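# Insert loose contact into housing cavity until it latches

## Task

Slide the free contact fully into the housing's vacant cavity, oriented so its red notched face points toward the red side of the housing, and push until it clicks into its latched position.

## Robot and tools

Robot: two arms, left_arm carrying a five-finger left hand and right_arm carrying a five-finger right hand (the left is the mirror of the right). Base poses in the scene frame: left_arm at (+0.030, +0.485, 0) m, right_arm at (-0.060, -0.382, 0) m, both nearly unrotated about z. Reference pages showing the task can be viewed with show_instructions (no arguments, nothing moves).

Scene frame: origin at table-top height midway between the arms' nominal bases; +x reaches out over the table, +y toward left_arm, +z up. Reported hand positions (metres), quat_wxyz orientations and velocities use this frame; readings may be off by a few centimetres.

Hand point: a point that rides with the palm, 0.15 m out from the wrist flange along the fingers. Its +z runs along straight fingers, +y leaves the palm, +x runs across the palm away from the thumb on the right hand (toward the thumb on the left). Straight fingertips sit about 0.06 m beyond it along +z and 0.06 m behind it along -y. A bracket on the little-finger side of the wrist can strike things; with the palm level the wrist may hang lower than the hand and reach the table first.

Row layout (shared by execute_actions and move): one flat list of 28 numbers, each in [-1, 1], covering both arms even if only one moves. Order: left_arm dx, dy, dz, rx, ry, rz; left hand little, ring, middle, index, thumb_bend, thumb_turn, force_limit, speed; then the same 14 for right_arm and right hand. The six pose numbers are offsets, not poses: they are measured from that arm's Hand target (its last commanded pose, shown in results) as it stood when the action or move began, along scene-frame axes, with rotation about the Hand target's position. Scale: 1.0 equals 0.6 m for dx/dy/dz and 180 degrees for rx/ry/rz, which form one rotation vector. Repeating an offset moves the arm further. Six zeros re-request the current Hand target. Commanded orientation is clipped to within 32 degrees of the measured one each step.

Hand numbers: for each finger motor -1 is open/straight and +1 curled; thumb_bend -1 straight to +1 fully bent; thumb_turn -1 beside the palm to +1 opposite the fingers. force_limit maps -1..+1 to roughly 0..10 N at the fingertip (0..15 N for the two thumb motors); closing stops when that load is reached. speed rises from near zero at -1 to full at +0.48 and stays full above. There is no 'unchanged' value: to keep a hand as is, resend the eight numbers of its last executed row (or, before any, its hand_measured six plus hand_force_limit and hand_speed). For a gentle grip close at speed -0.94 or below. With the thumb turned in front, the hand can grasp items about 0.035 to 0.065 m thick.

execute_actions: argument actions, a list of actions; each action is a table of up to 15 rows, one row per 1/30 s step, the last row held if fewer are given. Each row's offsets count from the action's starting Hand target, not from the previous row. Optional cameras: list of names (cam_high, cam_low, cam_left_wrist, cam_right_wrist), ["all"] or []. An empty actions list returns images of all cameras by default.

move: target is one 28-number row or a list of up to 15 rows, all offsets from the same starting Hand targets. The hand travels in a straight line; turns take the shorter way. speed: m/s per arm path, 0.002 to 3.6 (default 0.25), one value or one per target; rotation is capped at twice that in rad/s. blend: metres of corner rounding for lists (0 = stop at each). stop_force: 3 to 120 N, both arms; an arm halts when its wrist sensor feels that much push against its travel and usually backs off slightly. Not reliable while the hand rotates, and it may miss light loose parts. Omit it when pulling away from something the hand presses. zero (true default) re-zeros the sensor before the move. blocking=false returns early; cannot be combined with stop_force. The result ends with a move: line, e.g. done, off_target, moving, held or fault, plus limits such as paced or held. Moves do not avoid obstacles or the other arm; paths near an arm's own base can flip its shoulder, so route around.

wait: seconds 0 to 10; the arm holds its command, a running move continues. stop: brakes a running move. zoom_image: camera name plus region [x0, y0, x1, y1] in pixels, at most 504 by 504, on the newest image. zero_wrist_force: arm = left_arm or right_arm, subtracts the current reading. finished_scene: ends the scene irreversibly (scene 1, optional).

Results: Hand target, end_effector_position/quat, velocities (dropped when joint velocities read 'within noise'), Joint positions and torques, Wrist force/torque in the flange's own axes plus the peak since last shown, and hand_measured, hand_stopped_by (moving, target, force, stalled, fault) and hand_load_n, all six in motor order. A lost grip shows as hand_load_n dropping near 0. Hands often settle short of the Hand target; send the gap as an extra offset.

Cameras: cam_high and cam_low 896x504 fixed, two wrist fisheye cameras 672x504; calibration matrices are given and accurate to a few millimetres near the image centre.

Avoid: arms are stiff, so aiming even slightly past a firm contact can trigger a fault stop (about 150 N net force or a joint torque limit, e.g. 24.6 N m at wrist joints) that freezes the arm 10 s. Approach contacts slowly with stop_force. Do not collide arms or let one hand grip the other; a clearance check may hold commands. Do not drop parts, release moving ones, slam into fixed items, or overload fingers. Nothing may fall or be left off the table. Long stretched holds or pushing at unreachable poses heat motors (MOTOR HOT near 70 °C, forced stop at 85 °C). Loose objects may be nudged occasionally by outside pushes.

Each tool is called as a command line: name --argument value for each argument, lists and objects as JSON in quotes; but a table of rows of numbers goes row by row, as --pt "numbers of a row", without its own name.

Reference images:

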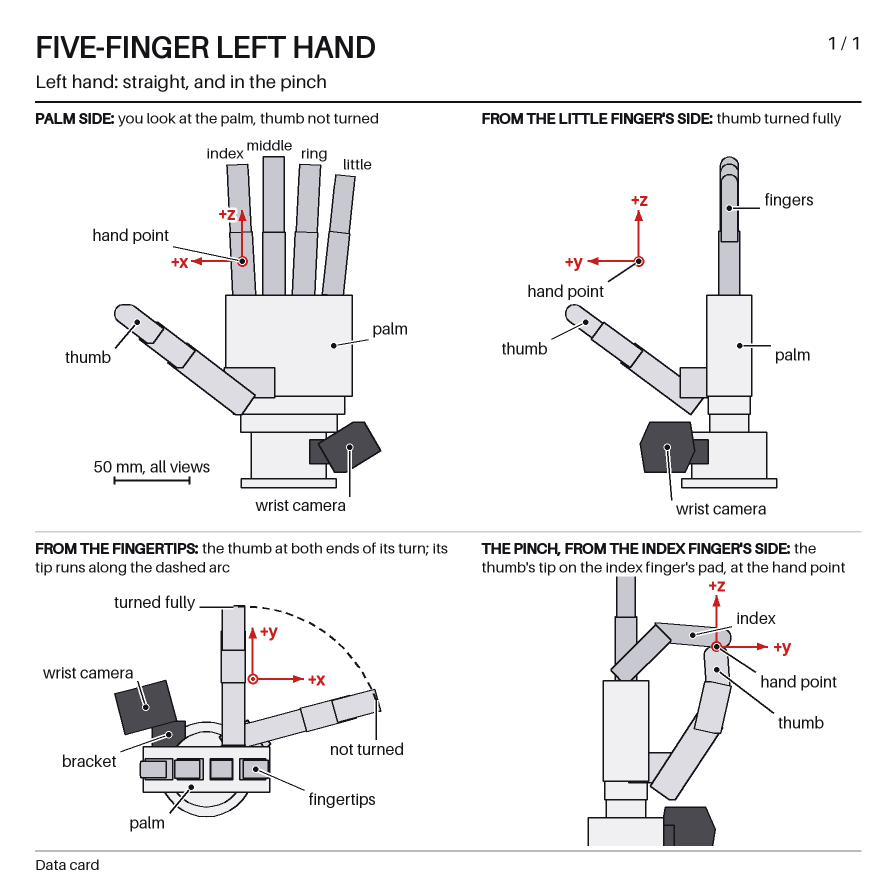

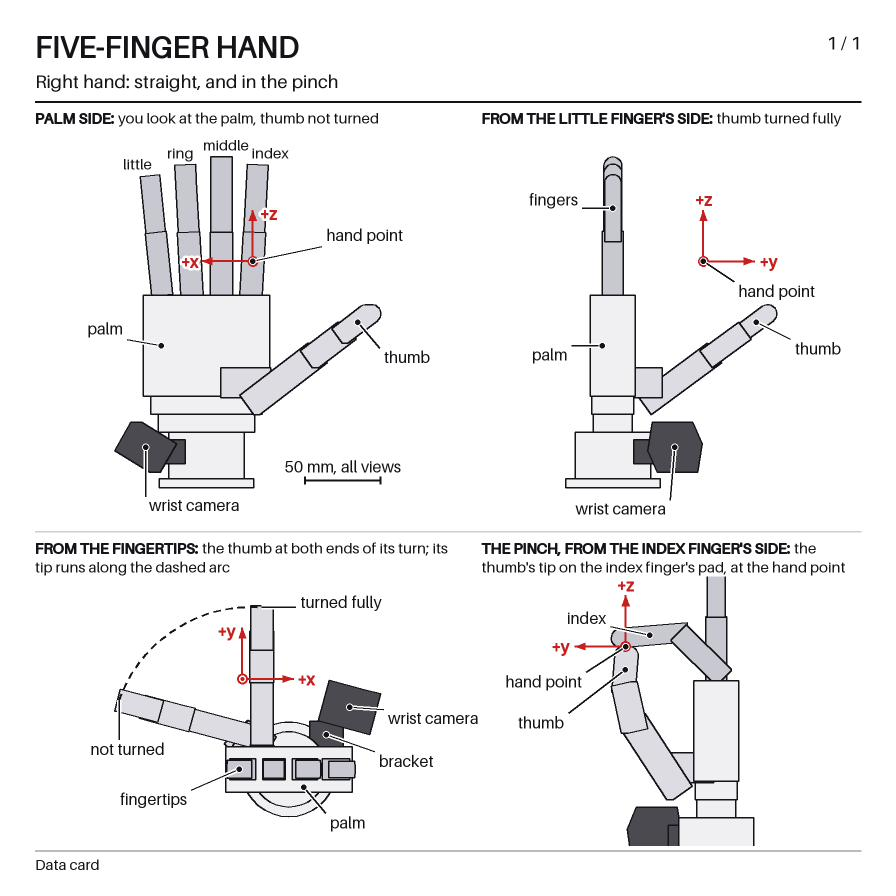

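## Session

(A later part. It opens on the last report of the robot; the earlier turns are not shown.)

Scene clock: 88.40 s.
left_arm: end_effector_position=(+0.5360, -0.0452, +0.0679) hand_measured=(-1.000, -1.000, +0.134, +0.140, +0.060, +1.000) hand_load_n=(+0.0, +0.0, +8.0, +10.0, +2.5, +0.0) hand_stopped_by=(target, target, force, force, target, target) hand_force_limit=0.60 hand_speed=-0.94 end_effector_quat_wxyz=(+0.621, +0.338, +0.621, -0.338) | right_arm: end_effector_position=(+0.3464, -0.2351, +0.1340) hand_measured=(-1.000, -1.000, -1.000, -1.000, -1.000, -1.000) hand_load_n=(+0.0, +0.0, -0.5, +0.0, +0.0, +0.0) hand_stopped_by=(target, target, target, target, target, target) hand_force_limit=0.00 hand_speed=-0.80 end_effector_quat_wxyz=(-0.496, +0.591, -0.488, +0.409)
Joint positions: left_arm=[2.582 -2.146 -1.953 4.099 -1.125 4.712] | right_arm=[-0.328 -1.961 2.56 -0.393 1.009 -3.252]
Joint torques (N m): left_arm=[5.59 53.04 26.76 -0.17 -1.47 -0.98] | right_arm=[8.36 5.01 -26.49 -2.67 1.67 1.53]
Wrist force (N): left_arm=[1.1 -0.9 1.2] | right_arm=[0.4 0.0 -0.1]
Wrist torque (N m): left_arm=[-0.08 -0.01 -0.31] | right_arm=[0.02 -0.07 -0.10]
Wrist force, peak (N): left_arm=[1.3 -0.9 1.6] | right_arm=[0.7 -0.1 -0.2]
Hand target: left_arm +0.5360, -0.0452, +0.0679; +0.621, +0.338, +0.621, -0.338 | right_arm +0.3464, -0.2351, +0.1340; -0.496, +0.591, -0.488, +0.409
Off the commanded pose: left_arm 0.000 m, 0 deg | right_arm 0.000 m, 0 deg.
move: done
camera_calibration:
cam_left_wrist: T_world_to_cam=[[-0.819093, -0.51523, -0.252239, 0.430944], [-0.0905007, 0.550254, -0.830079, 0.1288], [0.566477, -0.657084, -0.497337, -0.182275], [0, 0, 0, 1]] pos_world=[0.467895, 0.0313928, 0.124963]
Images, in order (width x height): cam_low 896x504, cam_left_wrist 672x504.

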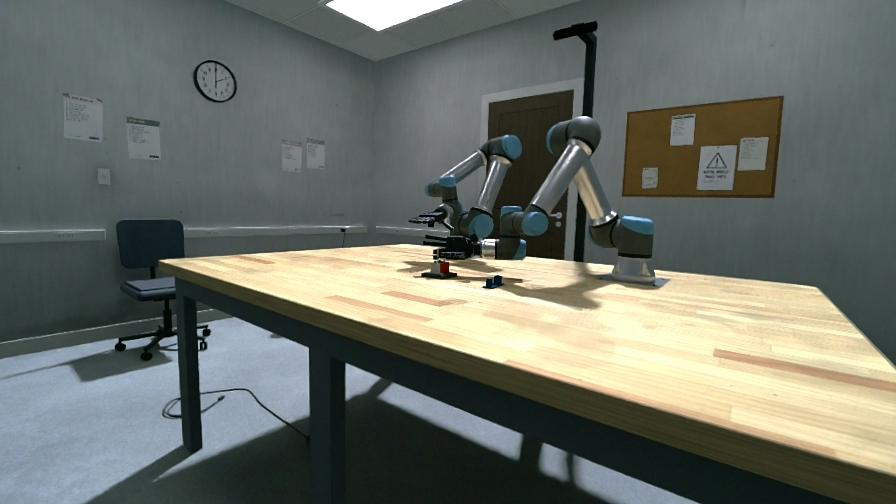

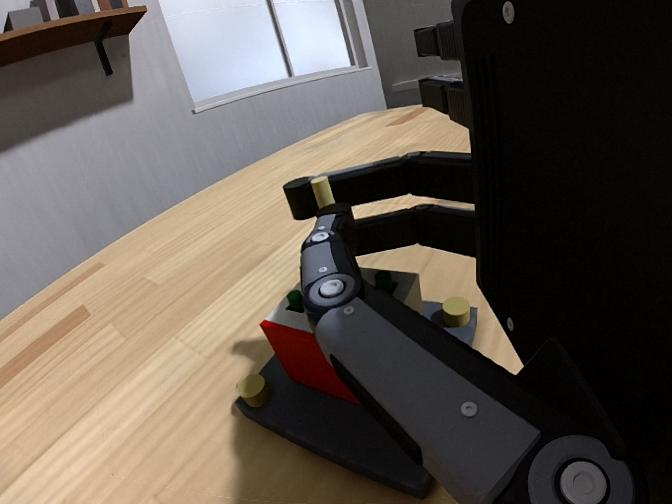

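move --pt "0 0 0 0 0 0 -1 -1 0.0 0.0 0.06 1 0.6 -0.7 0 0 0 0 0 0 -1 -1 -1 -1 -1 -1 0.0 -0.8" --pt "-0.0018 0.0028 0 0 0 0 -1 -1 0.0 0.0 0.06 1 0.6 -0.7 0 0 0 0 0 0 -1 -1 -1 -1 -1 -1 0.0 -0.8" --pt "-0.0081 -0.0013 0.0083 0 0 0 -1 -1 0.0 0.0 0.06 1 0.6 -0.7 0 0 0 0 0 0 -1 -1 -1 -1 -1 -1 0.0 -0.8" --pt "-0.0081 -0.0013 0.0083 0 0 0 -1 -1 0.0 0.0 -0.03 1 0.6 -0.7 0 0 0 0 0 0 -1 -1 -1 -1 -1 -1 0.0 -0.8" --pt "-0.0063 -0.0041 0.0083 0 0 0 -1 -1 0.0 0.0 -0.03 1 0.6 -0.7 0 0 0 0 0 0 -1 -1 -1 -1 -1 -1 0.0 -0.8" --speed 0.02 --cameras '["cam_right_wrist", "cam_low", "cam_high", "cam_left_wrist"]'

zoom_image --camera "cam_low" --region '[425, 230, 465, 280]'

zoom_image --camera "cam_left_wrist" --region '[240, 130, 440, 330]'

zoom_image --camera "cam_high" --region '[420, 195, 455, 240]'

zoom_image --camera "cam_right_wrist" --region '[290, 230, 390, 310]'

Scene clock: 92.63 s.
left_arm: end_effector_position=(+0.5322, -0.0476, +0.0728) hand_measured=(-1.000, -1.000, +0.000, +0.000, -0.030, +1.000) hand_load_n=(+0.0, +0.0, +0.0, +0.0, +0.0, +0.0) hand_stopped_by=(target, target, target, target, target, target) hand_force_limit=0.60 hand_speed=-0.70 end_effector_quat_wxyz=(+0.621, +0.338, +0.621, -0.338) | right_arm: end_effector_position=(+0.3464, -0.2351, +0.1340) hand_measured=(-1.000, -1.000, -1.000, -1.000, -1.000, -1.000) hand_load_n=(+0.0, +0.0, +0.0, +0.0, +0.0, +0.0) hand_stopped_by=(target, target, target, target, target, target) hand_force_limit=0.00 hand_speed=-0.80 end_effector_quat_wxyz=(-0.496, +0.591, -0.488, +0.409)
Joint positions: left_arm=[2.573 -2.134 -1.954 4.089 -1.134 4.712] | right_arm=[-0.328 -1.961 2.56 -0.393 1.009 -3.252]
Joint torques (N m): left_arm=[-10.31 24.13 26.7 -0.55 -1.42 -1.27] | right_arm=[8.36 4.69 -28.66 -2.71 1.63 1.5]
Wrist force (N): left_arm=[-0.9 -0.2 -0.8] | right_arm=[0.6 -0.3 -0.1]
Wrist torque (N m): left_arm=[-0.06 0.09 -0.31] | right_arm=[-0.01 -0.10 -0.09]
Wrist force, peak (N): left_arm=[-1.3 -0.7 -5.9] | right_arm=[0.8 -0.2 0.0]
Hand target: left_arm +0.5322, -0.0476, +0.0728; +0.621, +0.338, +0.621, -0.338 | right_arm +0.3464, -0.2351, +0.1340; -0.496, +0.591, -0.488, +0.409
Off the commanded pose: left_arm 0.000 m, 0 deg | right_arm 0.000 m, 0 deg.
move: done
camera_calibration:
cam_left_wrist: T_world_to_cam=[[-0.819093, -0.51523, -0.252239, 0.427774], [-0.0905007, 0.550254, -0.830079, 0.133918], [0.566477, -0.657084, -0.497337, -0.179156], [0, 0, 0, 1]] pos_world=[0.463995, 0.0289928, 0.129963]
cam_right_wrist: T_world_to_cam=[[-0.122979, -0.30416, -0.94465, 0.0924347], [-0.689544, 0.710763, -0.139084, 0.427559], [0.713726, 0.634273, -0.297141, 0.0579417], [0, 0, 0, 1]] pos_world=[0.264834, -0.312529, 0.164002]

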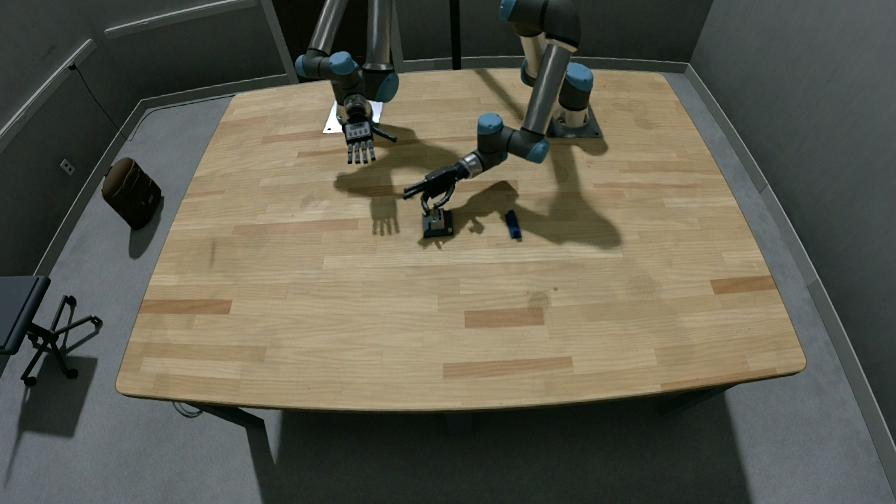

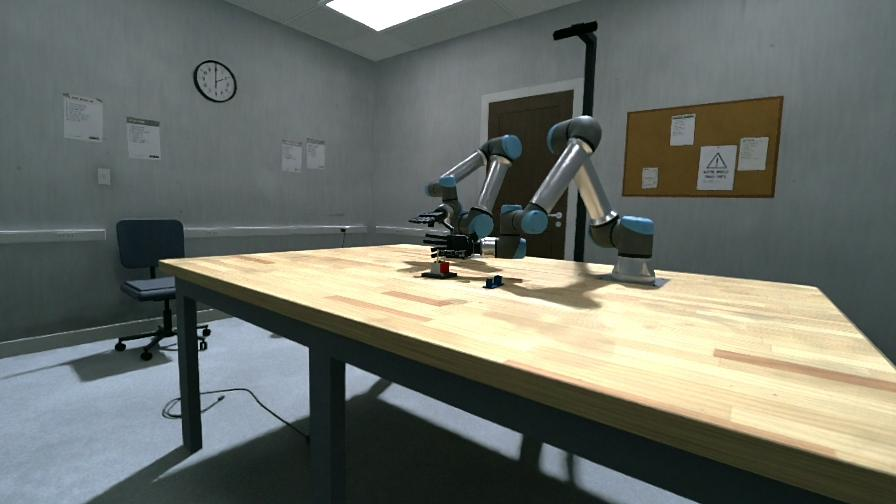

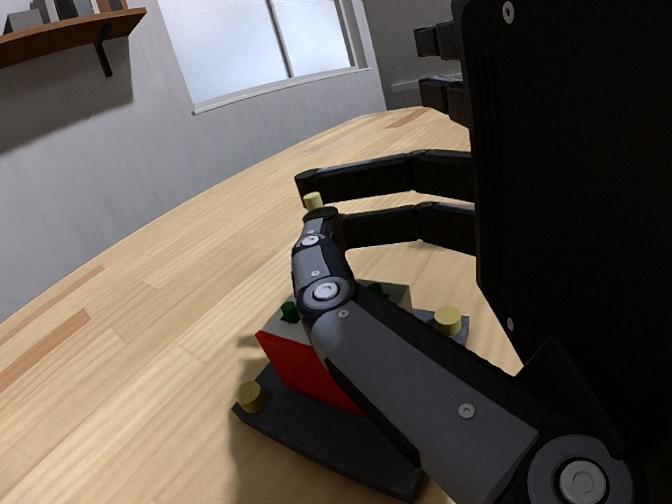

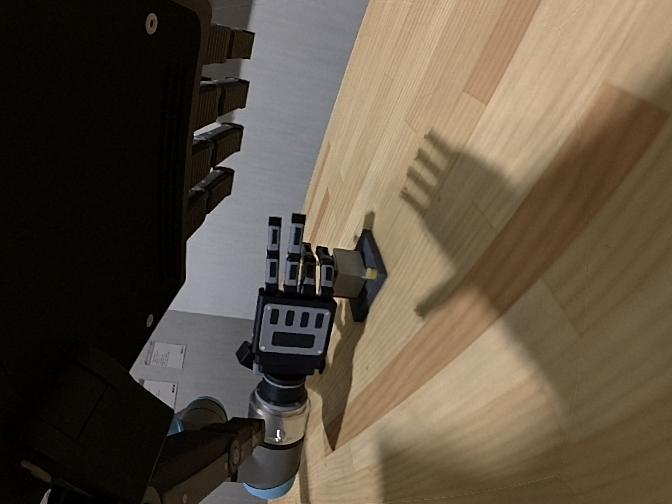

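Scaled by 10.080 from the camera's 896x504 image, which has a finer 1280x720 frame.

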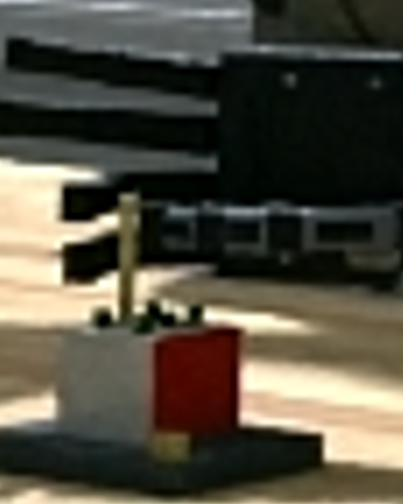

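Scaled by 2.520 from the camera's 672x504 image, which has a finer 960x720 frame.

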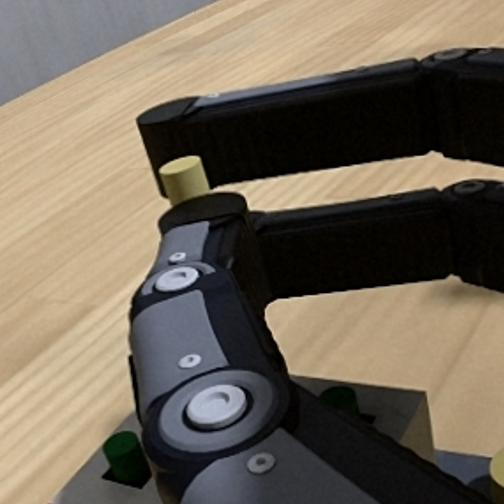

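Scaled by 11.200 from the camera's 896x504 image, which has a finer 1280x720 frame.

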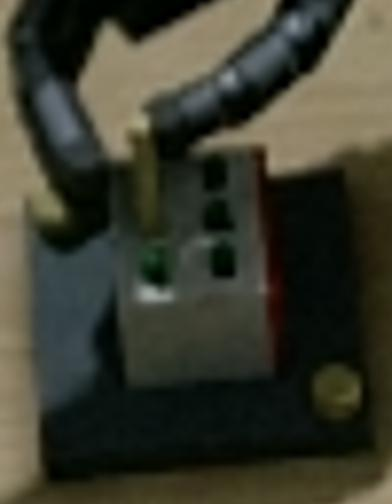

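Scaled by 5.040 from the camera's 672x504 image, which has a finer 960x720 frame.

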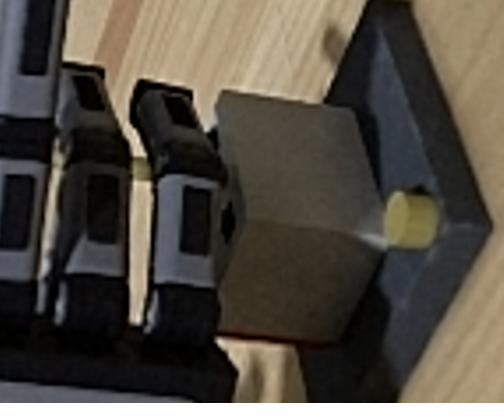

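move --pt "0.0035 0.0023 0 0 0 0 -1 -1 0.0 0.0 -0.03 1 0.6 -0.7 0 0 0 0 0 0 -1 -1 -1 -1 -1 -1 0.0 -0.8" --pt "0.0035 0.0023 0 0 0 0 -1 -1 0.4 0.4 -0.03 1 -0.4 -0.92 0 0 0 0 0 0 -1 -1 -1 -1 -1 -1 0.0 -0.8" --pt "0.0035 0.0023 0 0 0 0 -1 -1 0.43 0.43 -0.03 1 0.6 -0.94 0 0 0 0 0 0 -1 -1 -1 -1 -1 -1 0.0 -0.8" --speed 0.02 --cameras '["cam_right_wrist", "cam_low", "cam_high", "cam_left_wrist"]'

zoom_image --camera "cam_low" --region '[425, 230, 465, 280]'

zoom_image --camera "cam_left_wrist" --region '[240, 130, 440, 330]'

zoom_image --camera "cam_high" --region '[420, 195, 455, 240]'

Scene clock: 95.47 s.
left_arm: end_effector_position=(+0.5343, -0.0463, +0.0728) hand_measured=(-1.000, -1.000, +0.148, +0.142, -0.030, +1.000) hand_load_n=(+0.0, +0.0, +9.5, +7.5, +2.5, +0.5) hand_stopped_by=(target, target, force, force, target, target) hand_force_limit=0.60 hand_speed=-0.94 end_effector_quat_wxyz=(+0.621, +0.338, +0.621, -0.338) | right_arm: end_effector_position=(+0.3464, -0.2351, +0.1340) hand_measured=(-1.000, -1.000, -1.000, -1.000, -1.000, -1.000) hand_load_n=(+0.0, +0.0, +0.0, +0.0, +0.0, +0.0) hand_stopped_by=(target, target, target, target, target, target) hand_force_limit=0.00 hand_speed=-0.80 end_effector_quat_wxyz=(-0.496, +0.591, -0.488, +0.409)
Joint positions: left_arm=[2.578 -2.135 -1.953 4.088 -1.129 4.712] | right_arm=[-0.328 -1.961 2.56 -0.393 1.009 -3.252]
Joint torques (N m): left_arm=[6.8 24.57 24.26 -0.34 1.12 -1.55] | right_arm=[8.58 4.7 -28.31 -2.74 1.66 1.54]
Wrist force (N): left_arm=[-1.0 -1.0 0.9] | right_arm=[0.5 -0.1 -0.1]
Wrist torque (N m): left_arm=[-0.12 -0.01 -0.30] | right_arm=[0.02 -0.08 -0.10]
Wrist force, peak (N): left_arm=[-1.3 -0.9 1.0] | right_arm=[0.8 -0.2 0.3]
Hand target: left_arm +0.5343, -0.0463, +0.0728; +0.621, +0.338, +0.621, -0.338 | right_arm +0.3464, -0.2351, +0.1340; -0.496, +0.591, -0.488, +0.409
Off the commanded pose: left_arm 0.000 m, 0 deg | right_arm 0.000 m, 0 deg.
move: done
camera_calibration:
cam_left_wrist: T_world_to_cam=[[-0.819093, -0.51523, -0.252239, 0.430221], [-0.0905007, 0.550254, -0.830079, 0.133319], [0.566477, -0.657084, -0.497337, -0.179598], [0, 0, 0, 1]] pos_world=[0.466195, 0.0302928, 0.129863]
cam_right_wrist: T_world_to_cam=[[-0.122979, -0.30416, -0.94465, 0.0924347], [-0.689544, 0.710763, -0.139084, 0.427559], [0.713726, 0.634273, -0.297141, 0.0579417], [0, 0, 0, 1]] pos_world=[0.264834, -0.312529, 0.164002]

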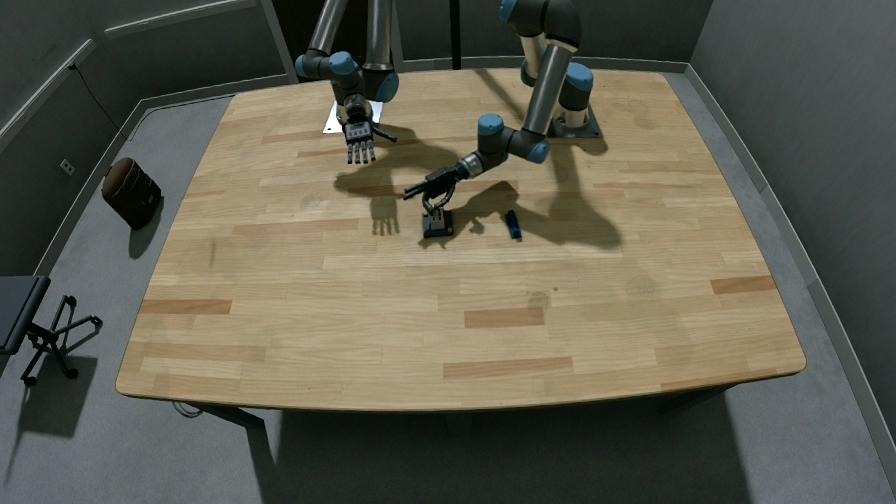

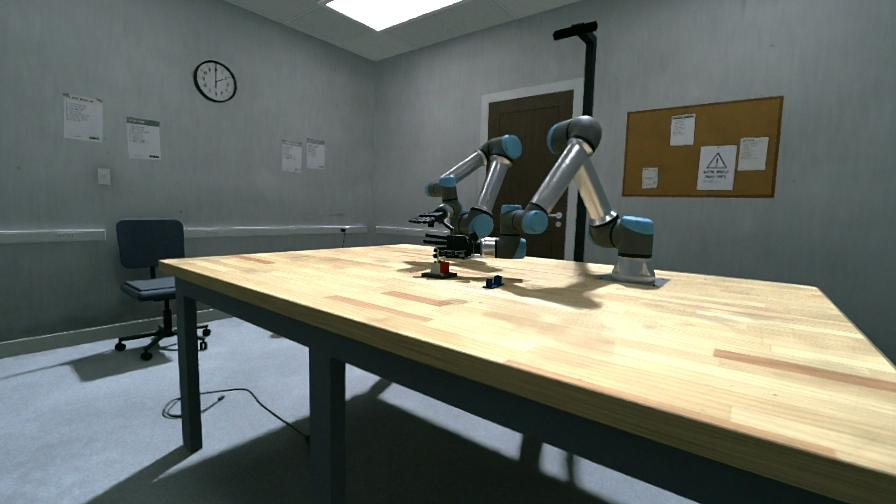

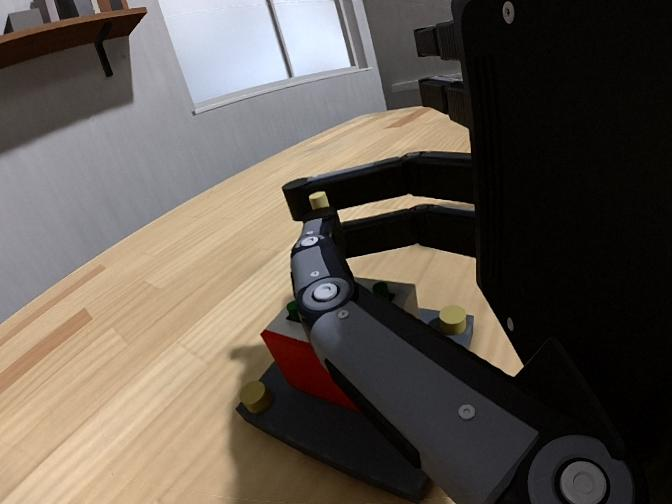

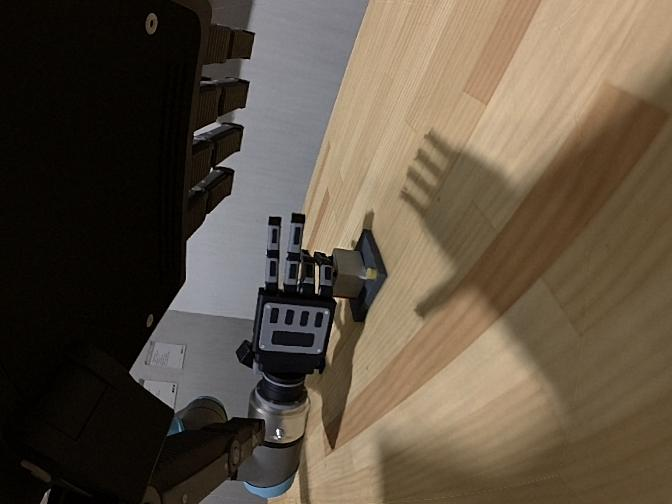

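Scaled by 10.080 from the camera's 896x504 image, which has a finer 1280x720 frame.

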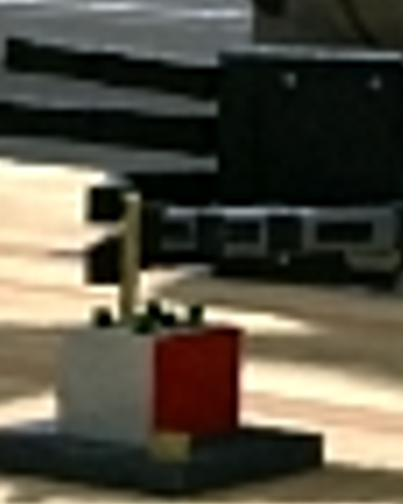

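Scaled by 2.520 from the camera's 672x504 image, which has a finer 960x720 frame.

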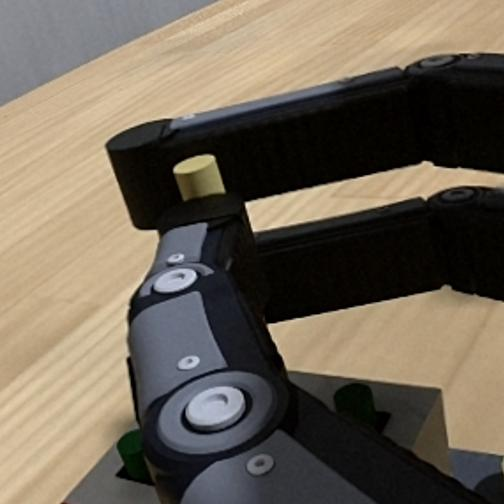

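Scaled by 11.200 from the camera's 896x504 image, which has a finer 1280x720 frame.

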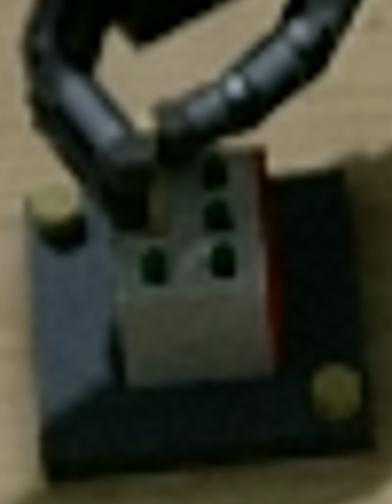

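move --target '[0, 0, -0.0142, 0, 0, 0, -1, -1, 0.43, 0.43, -0.03, 1, 0.6, -0.94, 0, 0, 0, 0, 0, 0, -1, -1, -1, -1, -1, -1, 0.0, -0.8]' --speed 0.01 --stop_force 20 --cameras '["cam_right_wrist", "cam_low", "cam_high", "cam_left_wrist"]'

zoom_image --camera "cam_low" --region '[425, 230, 465, 280]'

zoom_image --camera "cam_left_wrist" --region '[240, 130, 440, 330]'

Scene clock: 97.47 s.
left_arm: end_effector_position=(+0.5343, -0.0463, +0.0643) hand_measured=(-1.000, -1.000, +0.148, +0.142, -0.030, +1.000) hand_load_n=(+0.0, +0.0, +10.5, +8.0, +2.0, +0.0) hand_stopped_by=(target, target, force, force, target, target) hand_force_limit=0.60 hand_speed=-0.94 end_effector_quat_wxyz=(+0.621, +0.338, +0.621, -0.338) | right_arm: end_effector_position=(+0.3464, -0.2351, +0.1340) hand_measured=(-1.000, -1.000, -1.000, -1.000, -1.000, -1.000) hand_load_n=(+0.0, +0.0, -0.5, +0.0, +0.0, +0.0) hand_stopped_by=(target, target, target, target, target, target) hand_force_limit=0.00 hand_speed=-0.80 end_effector_quat_wxyz=(-0.496, +0.591, -0.488, +0.409)
Joint positions: left_arm=[2.578 -2.153 -1.955 4.108 -1.129 4.712] | right_arm=[-0.328 -1.961 2.56 -0.393 1.009 -3.252]
Joint torques (N m): left_arm=[7.07 24.19 -1 2.18 -0.76 -0.83] | right_arm=[8.05 4.19 -27.96 -2.73 1.7 1.54]
Wrist force (N): left_arm=[-2.1 -2.0 3.1] | right_arm=[0.4 -0.2 -0.1]
Wrist torque (N m): left_arm=[-0.13 0.04 -0.29] | right_arm=[0.00 -0.07 -0.10]
Wrist force, peak (N): left_arm=[-3.9 -2.0 2.5] | right_arm=[0.8 -0.1 0.0]
Hand target: left_arm +0.5343, -0.0463, +0.0643; +0.621, +0.338, +0.621, -0.338 | right_arm +0.3464, -0.2351, +0.1340; -0.496, +0.591, -0.488, +0.409
Off the commanded pose: left_arm 0.000 m, 0 deg | right_arm 0.000 m, 0 deg.
move: done
camera_calibration:
cam_left_wrist: T_world_to_cam=[[-0.819093, -0.51523, -0.252239, 0.428077], [-0.0905007, 0.550254, -0.830079, 0.126263], [0.566477, -0.657084, -0.497337, -0.183825], [0, 0, 0, 1]] pos_world=[0.466195, 0.0302928, 0.121363]
cam_right_wrist: T_world_to_cam=[[-0.122979, -0.30416, -0.94465, 0.0924347], [-0.689544, 0.710763, -0.139084, 0.427559], [0.713726, 0.634273, -0.297141, 0.0579417], [0, 0, 0, 1]] pos_world=[0.264834, -0.312529, 0.164002]

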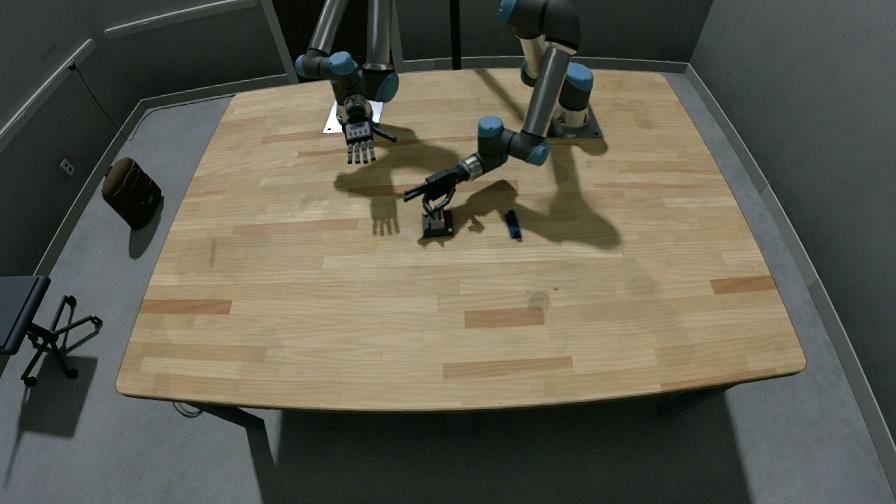

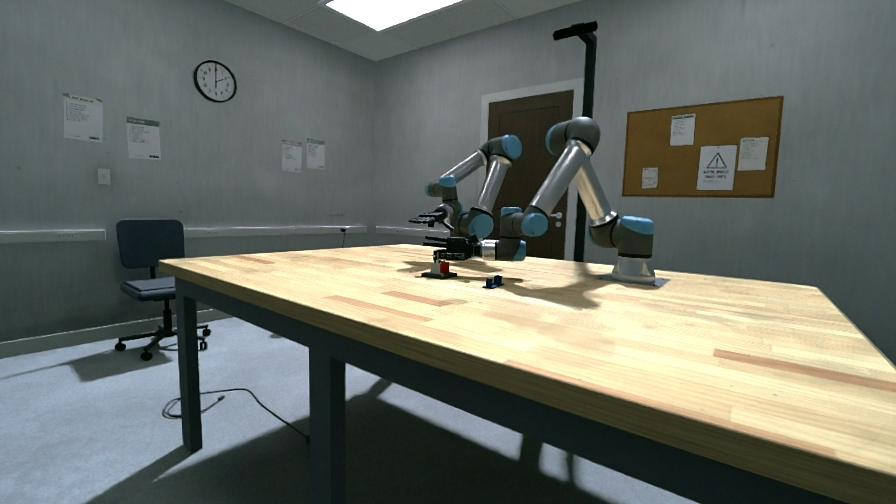

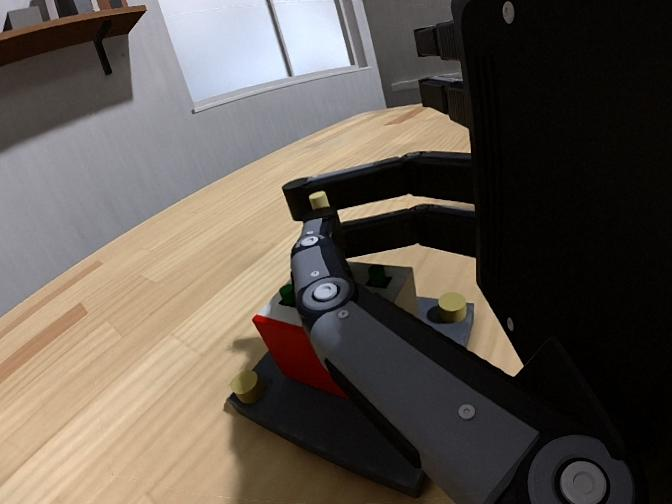

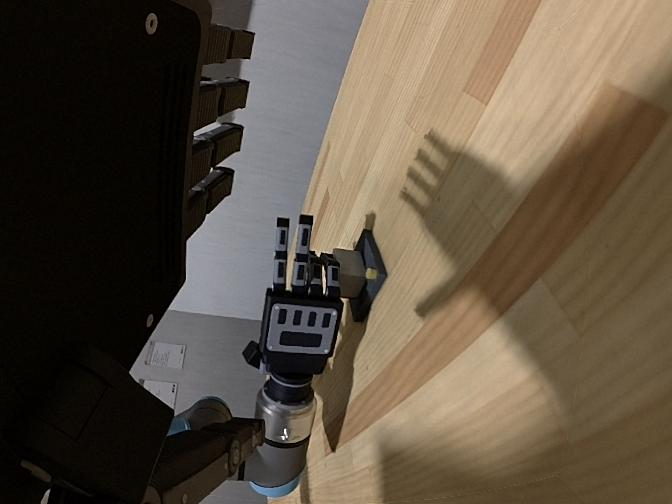

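Scaled by 10.080 from the camera's 896x504 image, which has a finer 1280x720 frame.

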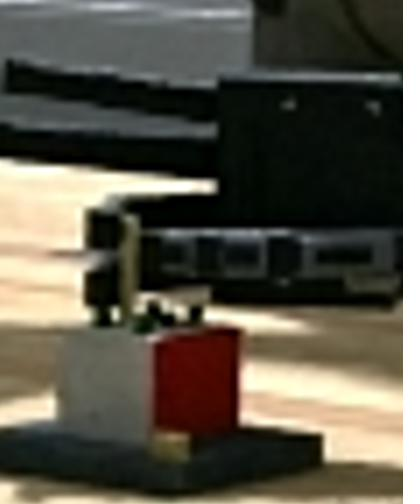

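Scaled by 2.520 from the camera's 672x504 image, which has a finer 960x720 frame.

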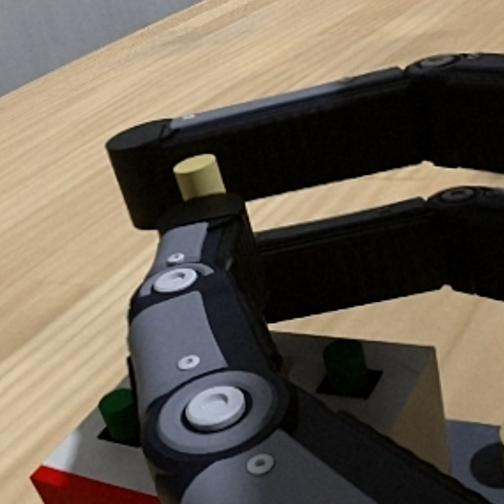

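move --target '[0, 0, -0.01, 0, 0, 0, -1, -1, 0.43, 0.43, -0.03, 1, 0.6, -0.94, 0, 0, 0, 0, 0, 0, -1, -1, -1, -1, -1, -1, 0.0, -0.8]' --speed 0.008 --stop_force 12 --cameras '["cam_right_wrist", "cam_low", "cam_high", "cam_left_wrist"]'

zoom_image --camera "cam_low" --region '[425, 230, 465, 280]'

zoom_image --camera "cam_left_wrist" --region '[240, 130, 440, 330]'

zoom_image --camera "cam_right_wrist" --region '[290, 230, 390, 310]'

Scene clock: 99.43 s.
left_arm: end_effector_position=(+0.5343, -0.0463, +0.0625) hand_measured=(-1.000, -1.000, +0.148, +0.142, -0.030, +1.000) hand_load_n=(+0.0, +0.0, +10.5, +7.5, +3.5, -4.0) hand_stopped_by=(target, target, force, force, target, target) hand_force_limit=0.60 hand_speed=-0.94 end_effector_quat_wxyz=(+0.621, +0.338, +0.621, -0.338) | right_arm: end_effector_position=(+0.3464, -0.2351, +0.1340) hand_measured=(-1.000, -1.000, -1.000, -1.000, -1.000, -1.000) hand_load_n=(+0.0, +0.0, +0.0, +0.0, +0.0, -0.5) hand_stopped_by=(target, target, target, target, target, target) hand_force_limit=0.00 hand_speed=-0.80 end_effector_quat_wxyz=(-0.496, +0.591, -0.488, +0.409)
Joint positions: left_arm=[2.578 -2.157 -1.955 4.112 -1.129 4.712] | right_arm=[-0.328 -1.961 2.56 -0.393 1.009 -3.252]
Joint torques (N m): left_arm=[8.27 44.78 18.02 -1.89 -1.3 -0.78] | right_arm=[8.38 4.07 -28.68 -2.66 1.62 1.56]
Wrist force (N): left_arm=[-8.9 -1.3 2.9] | right_arm=[0.4 -0.1 0.1]
Wrist torque (N m): left_arm=[-0.11 -0.04 -0.27] | right_arm=[-0.01 -0.07 -0.10]
Wrist force, peak (N): left_arm=[-14.9 -1.4 1.3] | right_arm=[0.7 -0.3 -0.1]
Hand target: left_arm +0.5344, -0.0463, +0.0626; +0.621, +0.338, +0.621, -0.338 (not the last commanded pose) | right_arm +0.3464, -0.2351, +0.1340; -0.496, +0.591, -0.488, +0.409
Off the commanded pose: left_arm 0.004 m, 0 deg | right_arm 0.000 m, 0 deg.
move: contact (left_arm)
camera_calibration:
cam_left_wrist: T_world_to_cam=[[-0.819025, -0.515271, -0.252377, 0.427609], [-0.0903326, 0.550184, -0.830143, 0.1247], [0.566602, -0.65711, -0.49716, -0.184799], [0, 0, 0, 1]] pos_world=[0.466194, 0.0302929, 0.119563]
cam_right_wrist: T_world_to_cam=[[-0.122979, -0.30416, -0.94465, 0.0924347], [-0.689544, 0.710763, -0.139084, 0.427559], [0.713726, 0.634273, -0.297141, 0.0579417], [0, 0, 0, 1]] pos_world=[0.264834, -0.312529, 0.164002]

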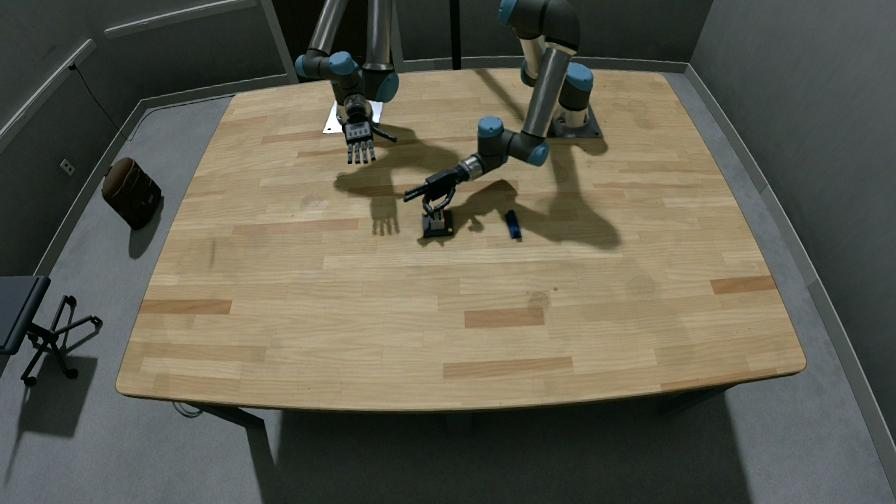

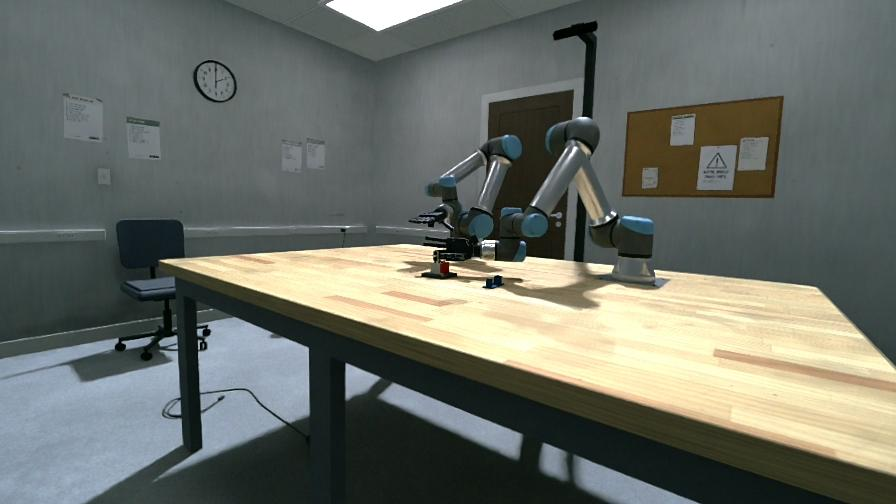

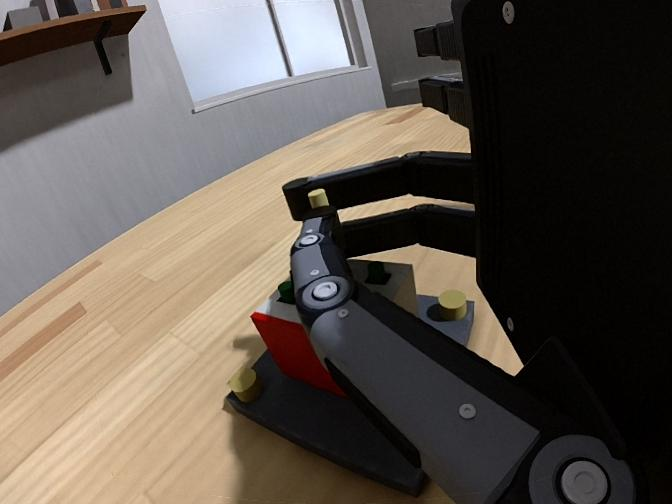

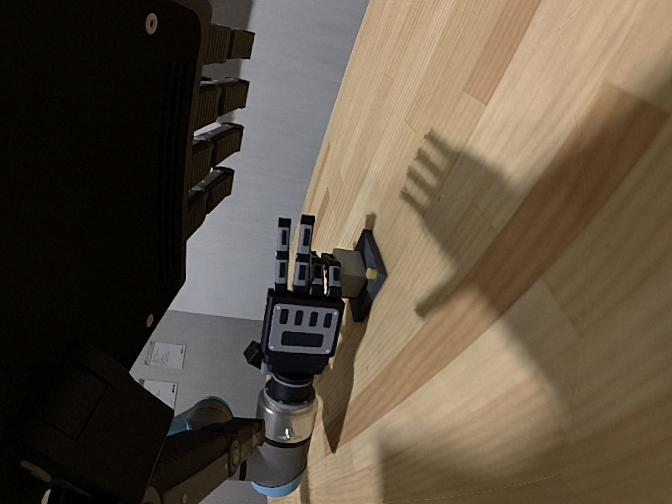

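Scaled by 10.080 from the camera's 896x504 image, which has a finer 1280x720 frame.

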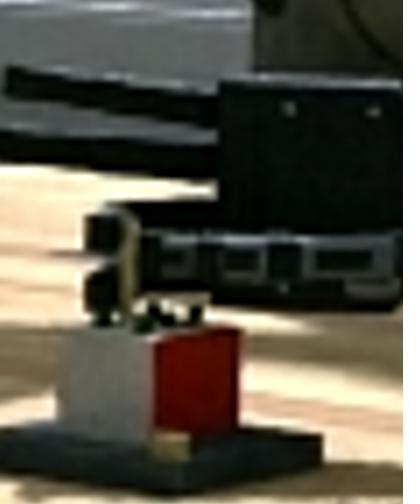

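Scaled by 2.520 from the camera's 672x504 image, which has a finer 960x720 frame.

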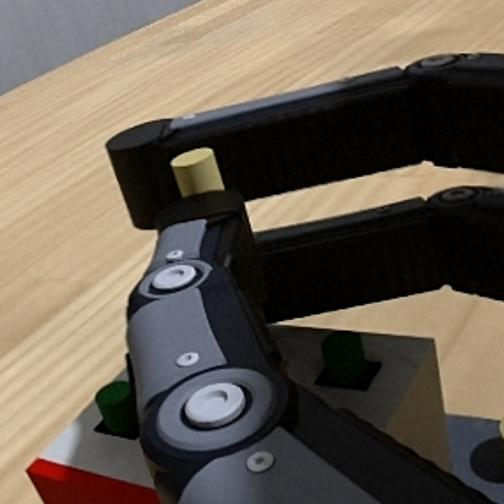

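Scaled by 5.040 from the camera's 672x504 image, which has a finer 960x720 frame.

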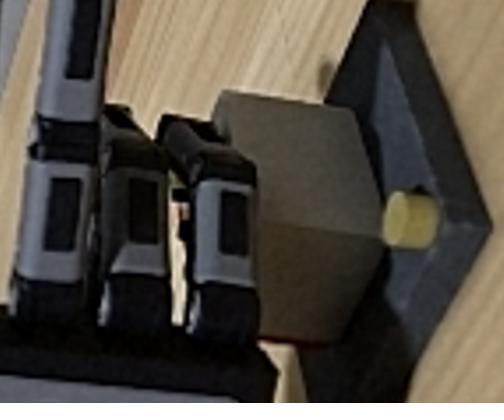

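move --target '[0, 0, 0.002, 0, 0, 0, -1, -1, 0.43, 0.43, -0.03, 1, 0.6, -0.94, 0, 0, 0, 0, 0, 0, -1, -1, -1, -1, -1, -1, 0.0, -0.8]' --speed 0.006

move --target '[0, 0, 0.0025, 0, 0, 0, -1, -1, 0.43, 0.43, -0.03, 1, 0.6, -0.94, 0, 0, 0, 0, 0, 0, -1, -1, -1, -1, -1, -1, 0.0, -0.8]' --speed 0.005 --stop_force 5 --cameras '["cam_left_wrist", "cam_low"]'

zoom_image --camera "cam_left_wrist" --region '[240, 130, 440, 330]'

Scene clock: 100.53 s.
left_arm: end_effector_position=(+0.5344, -0.0463, +0.0637) hand_measured=(-1.000, -1.000, +0.148, +0.142, -0.030, +1.000) hand_load_n=(+0.0, +0.5, +10.5, +8.0, +3.0, -2.5) hand_stopped_by=(target, target, force, force, target, target) hand_force_limit=0.60 hand_speed=-0.94 end_effector_quat_wxyz=(+0.621, +0.338, +0.621, -0.338) | right_arm: end_effector_position=(+0.3464, -0.2351, +0.1340) hand_measured=(-1.000, -1.000, -1.000, -1.000, -1.000, -1.000) hand_load_n=(+0.0, +0.0, +0.0, +0.0, +0.0, -0.5) hand_stopped_by=(target, target, target, target, target, target) hand_force_limit=0.00 hand_speed=-0.80 end_effector_quat_wxyz=(-0.496, +0.591, -0.488, +0.409)
Joint positions: left_arm=[2.578 -2.154 -1.955 4.109 -1.129 4.712] | right_arm=[-0.328 -1.961 2.56 -0.393 1.009 -3.252]
Joint torques (N m): left_arm=[6.85 54.01 26.02 -0.33 -1.06 -0.78] | right_arm=[8.09 4.48 -28.55 -2.76 1.62 1.44]
Wrist force (N): left_arm=[1.0 -2.2 3.4] | right_arm=[0.5 -0.1 0.3]
Wrist torque (N m): left_arm=[-0.18 0.14 -0.26] | right_arm=[-0.01 -0.10 -0.09]
Wrist force, peak (N): left_arm=[-9.3 -1.5 2.8] | right_arm=[0.7 -0.2 0.0]
Hand target: left_arm +0.5344, -0.0463, +0.0638; +0.621, +0.338, +0.621, -0.338 | right_arm +0.3464, -0.2351, +0.1340; -0.496, +0.591, -0.488, +0.409
Off the commanded pose: left_arm 0.000 m, 0 deg | right_arm 0.000 m, 0 deg.
move: done

Scene clock: 101.40 s.
left_arm: end_effector_position=(+0.5344, -0.0463, +0.0644) hand_measured=(-1.000, -1.000, +0.148, +0.142, -0.030, +1.000) hand_load_n=(+0.0, +0.0, +11.0, +8.5, +2.5, +0.0) hand_stopped_by=(target, target, force, force, target, target) hand_force_limit=0.60 hand_speed=-0.94 end_effector_quat_wxyz=(+0.621, +0.338, +0.621, -0.338) | right_arm: end_effector_position=(+0.3464, -0.2351, +0.1340) hand_measured=(-1.000, -1.000, -1.000, -1.000, -1.000, -1.000) hand_load_n=(+0.0, +0.0, -0.5, +0.0, +0.0, +0.0) hand_stopped_by=(target, target, target, target, target, target) hand_force_limit=0.00 hand_speed=-0.80 end_effector_quat_wxyz=(-0.496, +0.591, -0.488, +0.409)
Joint positions: left_arm=[2.578 -2.153 -1.955 4.108 -1.129 4.712] | right_arm=[-0.328 -1.961 2.56 -0.393 1.009 -3.252]
Joint torques (N m): left_arm=[7.03 31.29 26.65 4.86 -1.08 -0.95] | right_arm=[8.35 3.91 -28.27 -2.73 1.64 1.37]
Wrist force (N): left_arm=[8.5 -2.8 3.8] | right_arm=[0.4 -0.1 0.0]
Wrist torque (N m): left_arm=[-0.17 0.21 -0.28] | right_arm=[0.01 -0.07 -0.10]
Wrist force, peak (N): left_arm=[8.4 -2.9 4.0] | right_arm=[0.7 0.0 -0.3]
Hand target: left_arm +0.5343, -0.0463, +0.0643; +0.621, +0.338, +0.621, -0.338 (not the last commanded pose) | right_arm +0.3464, -0.2351, +0.1340; -0.496, +0.591, -0.488, +0.409
Off the commanded pose: left_arm 0.001 m, 0 deg | right_arm 0.000 m, 0 deg.
move: contact (left_arm)
camera_calibration:
cam_left_wrist: T_world_to_cam=[[-0.819045, -0.515221, -0.252412, 0.428101], [-0.0902072, 0.550124, -0.830197, 0.126227], [0.566593, -0.657199, -0.497053, -0.183861], [0, 0, 0, 1]] pos_world=[0.466195, 0.030293, 0.121462]
Images, in order (width x height): cam_low 896x504, cam_left_wrist 672x504.

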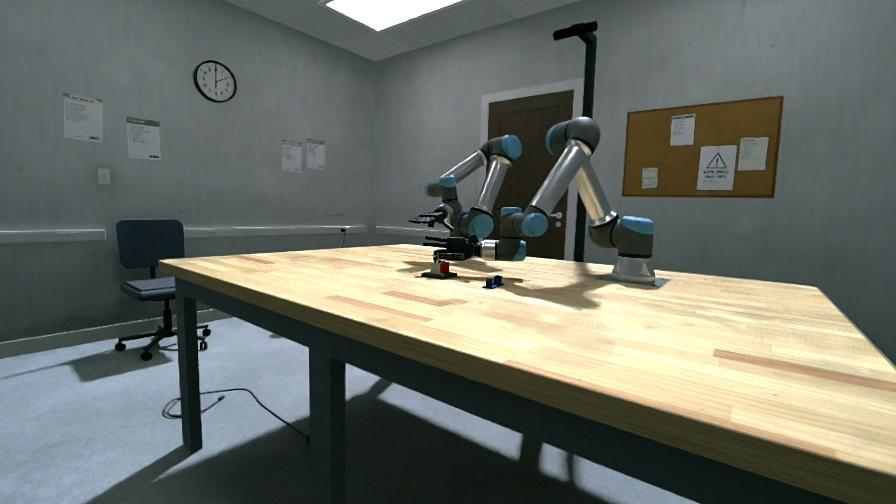

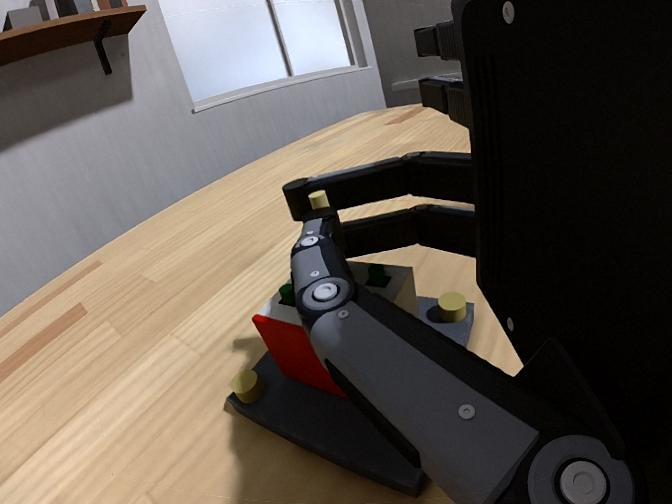

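Scaled by 2.520 from the camera's 672x504 image, which has a finer 960x720 frame.

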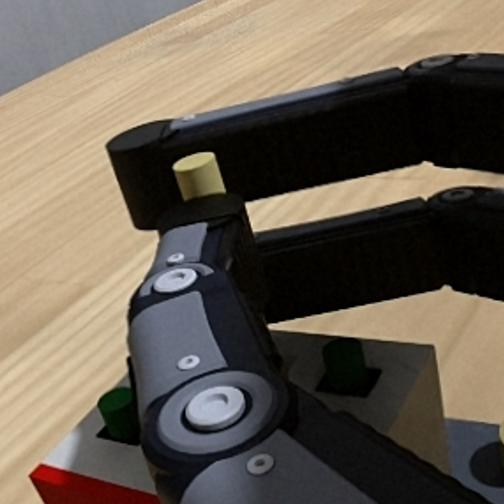

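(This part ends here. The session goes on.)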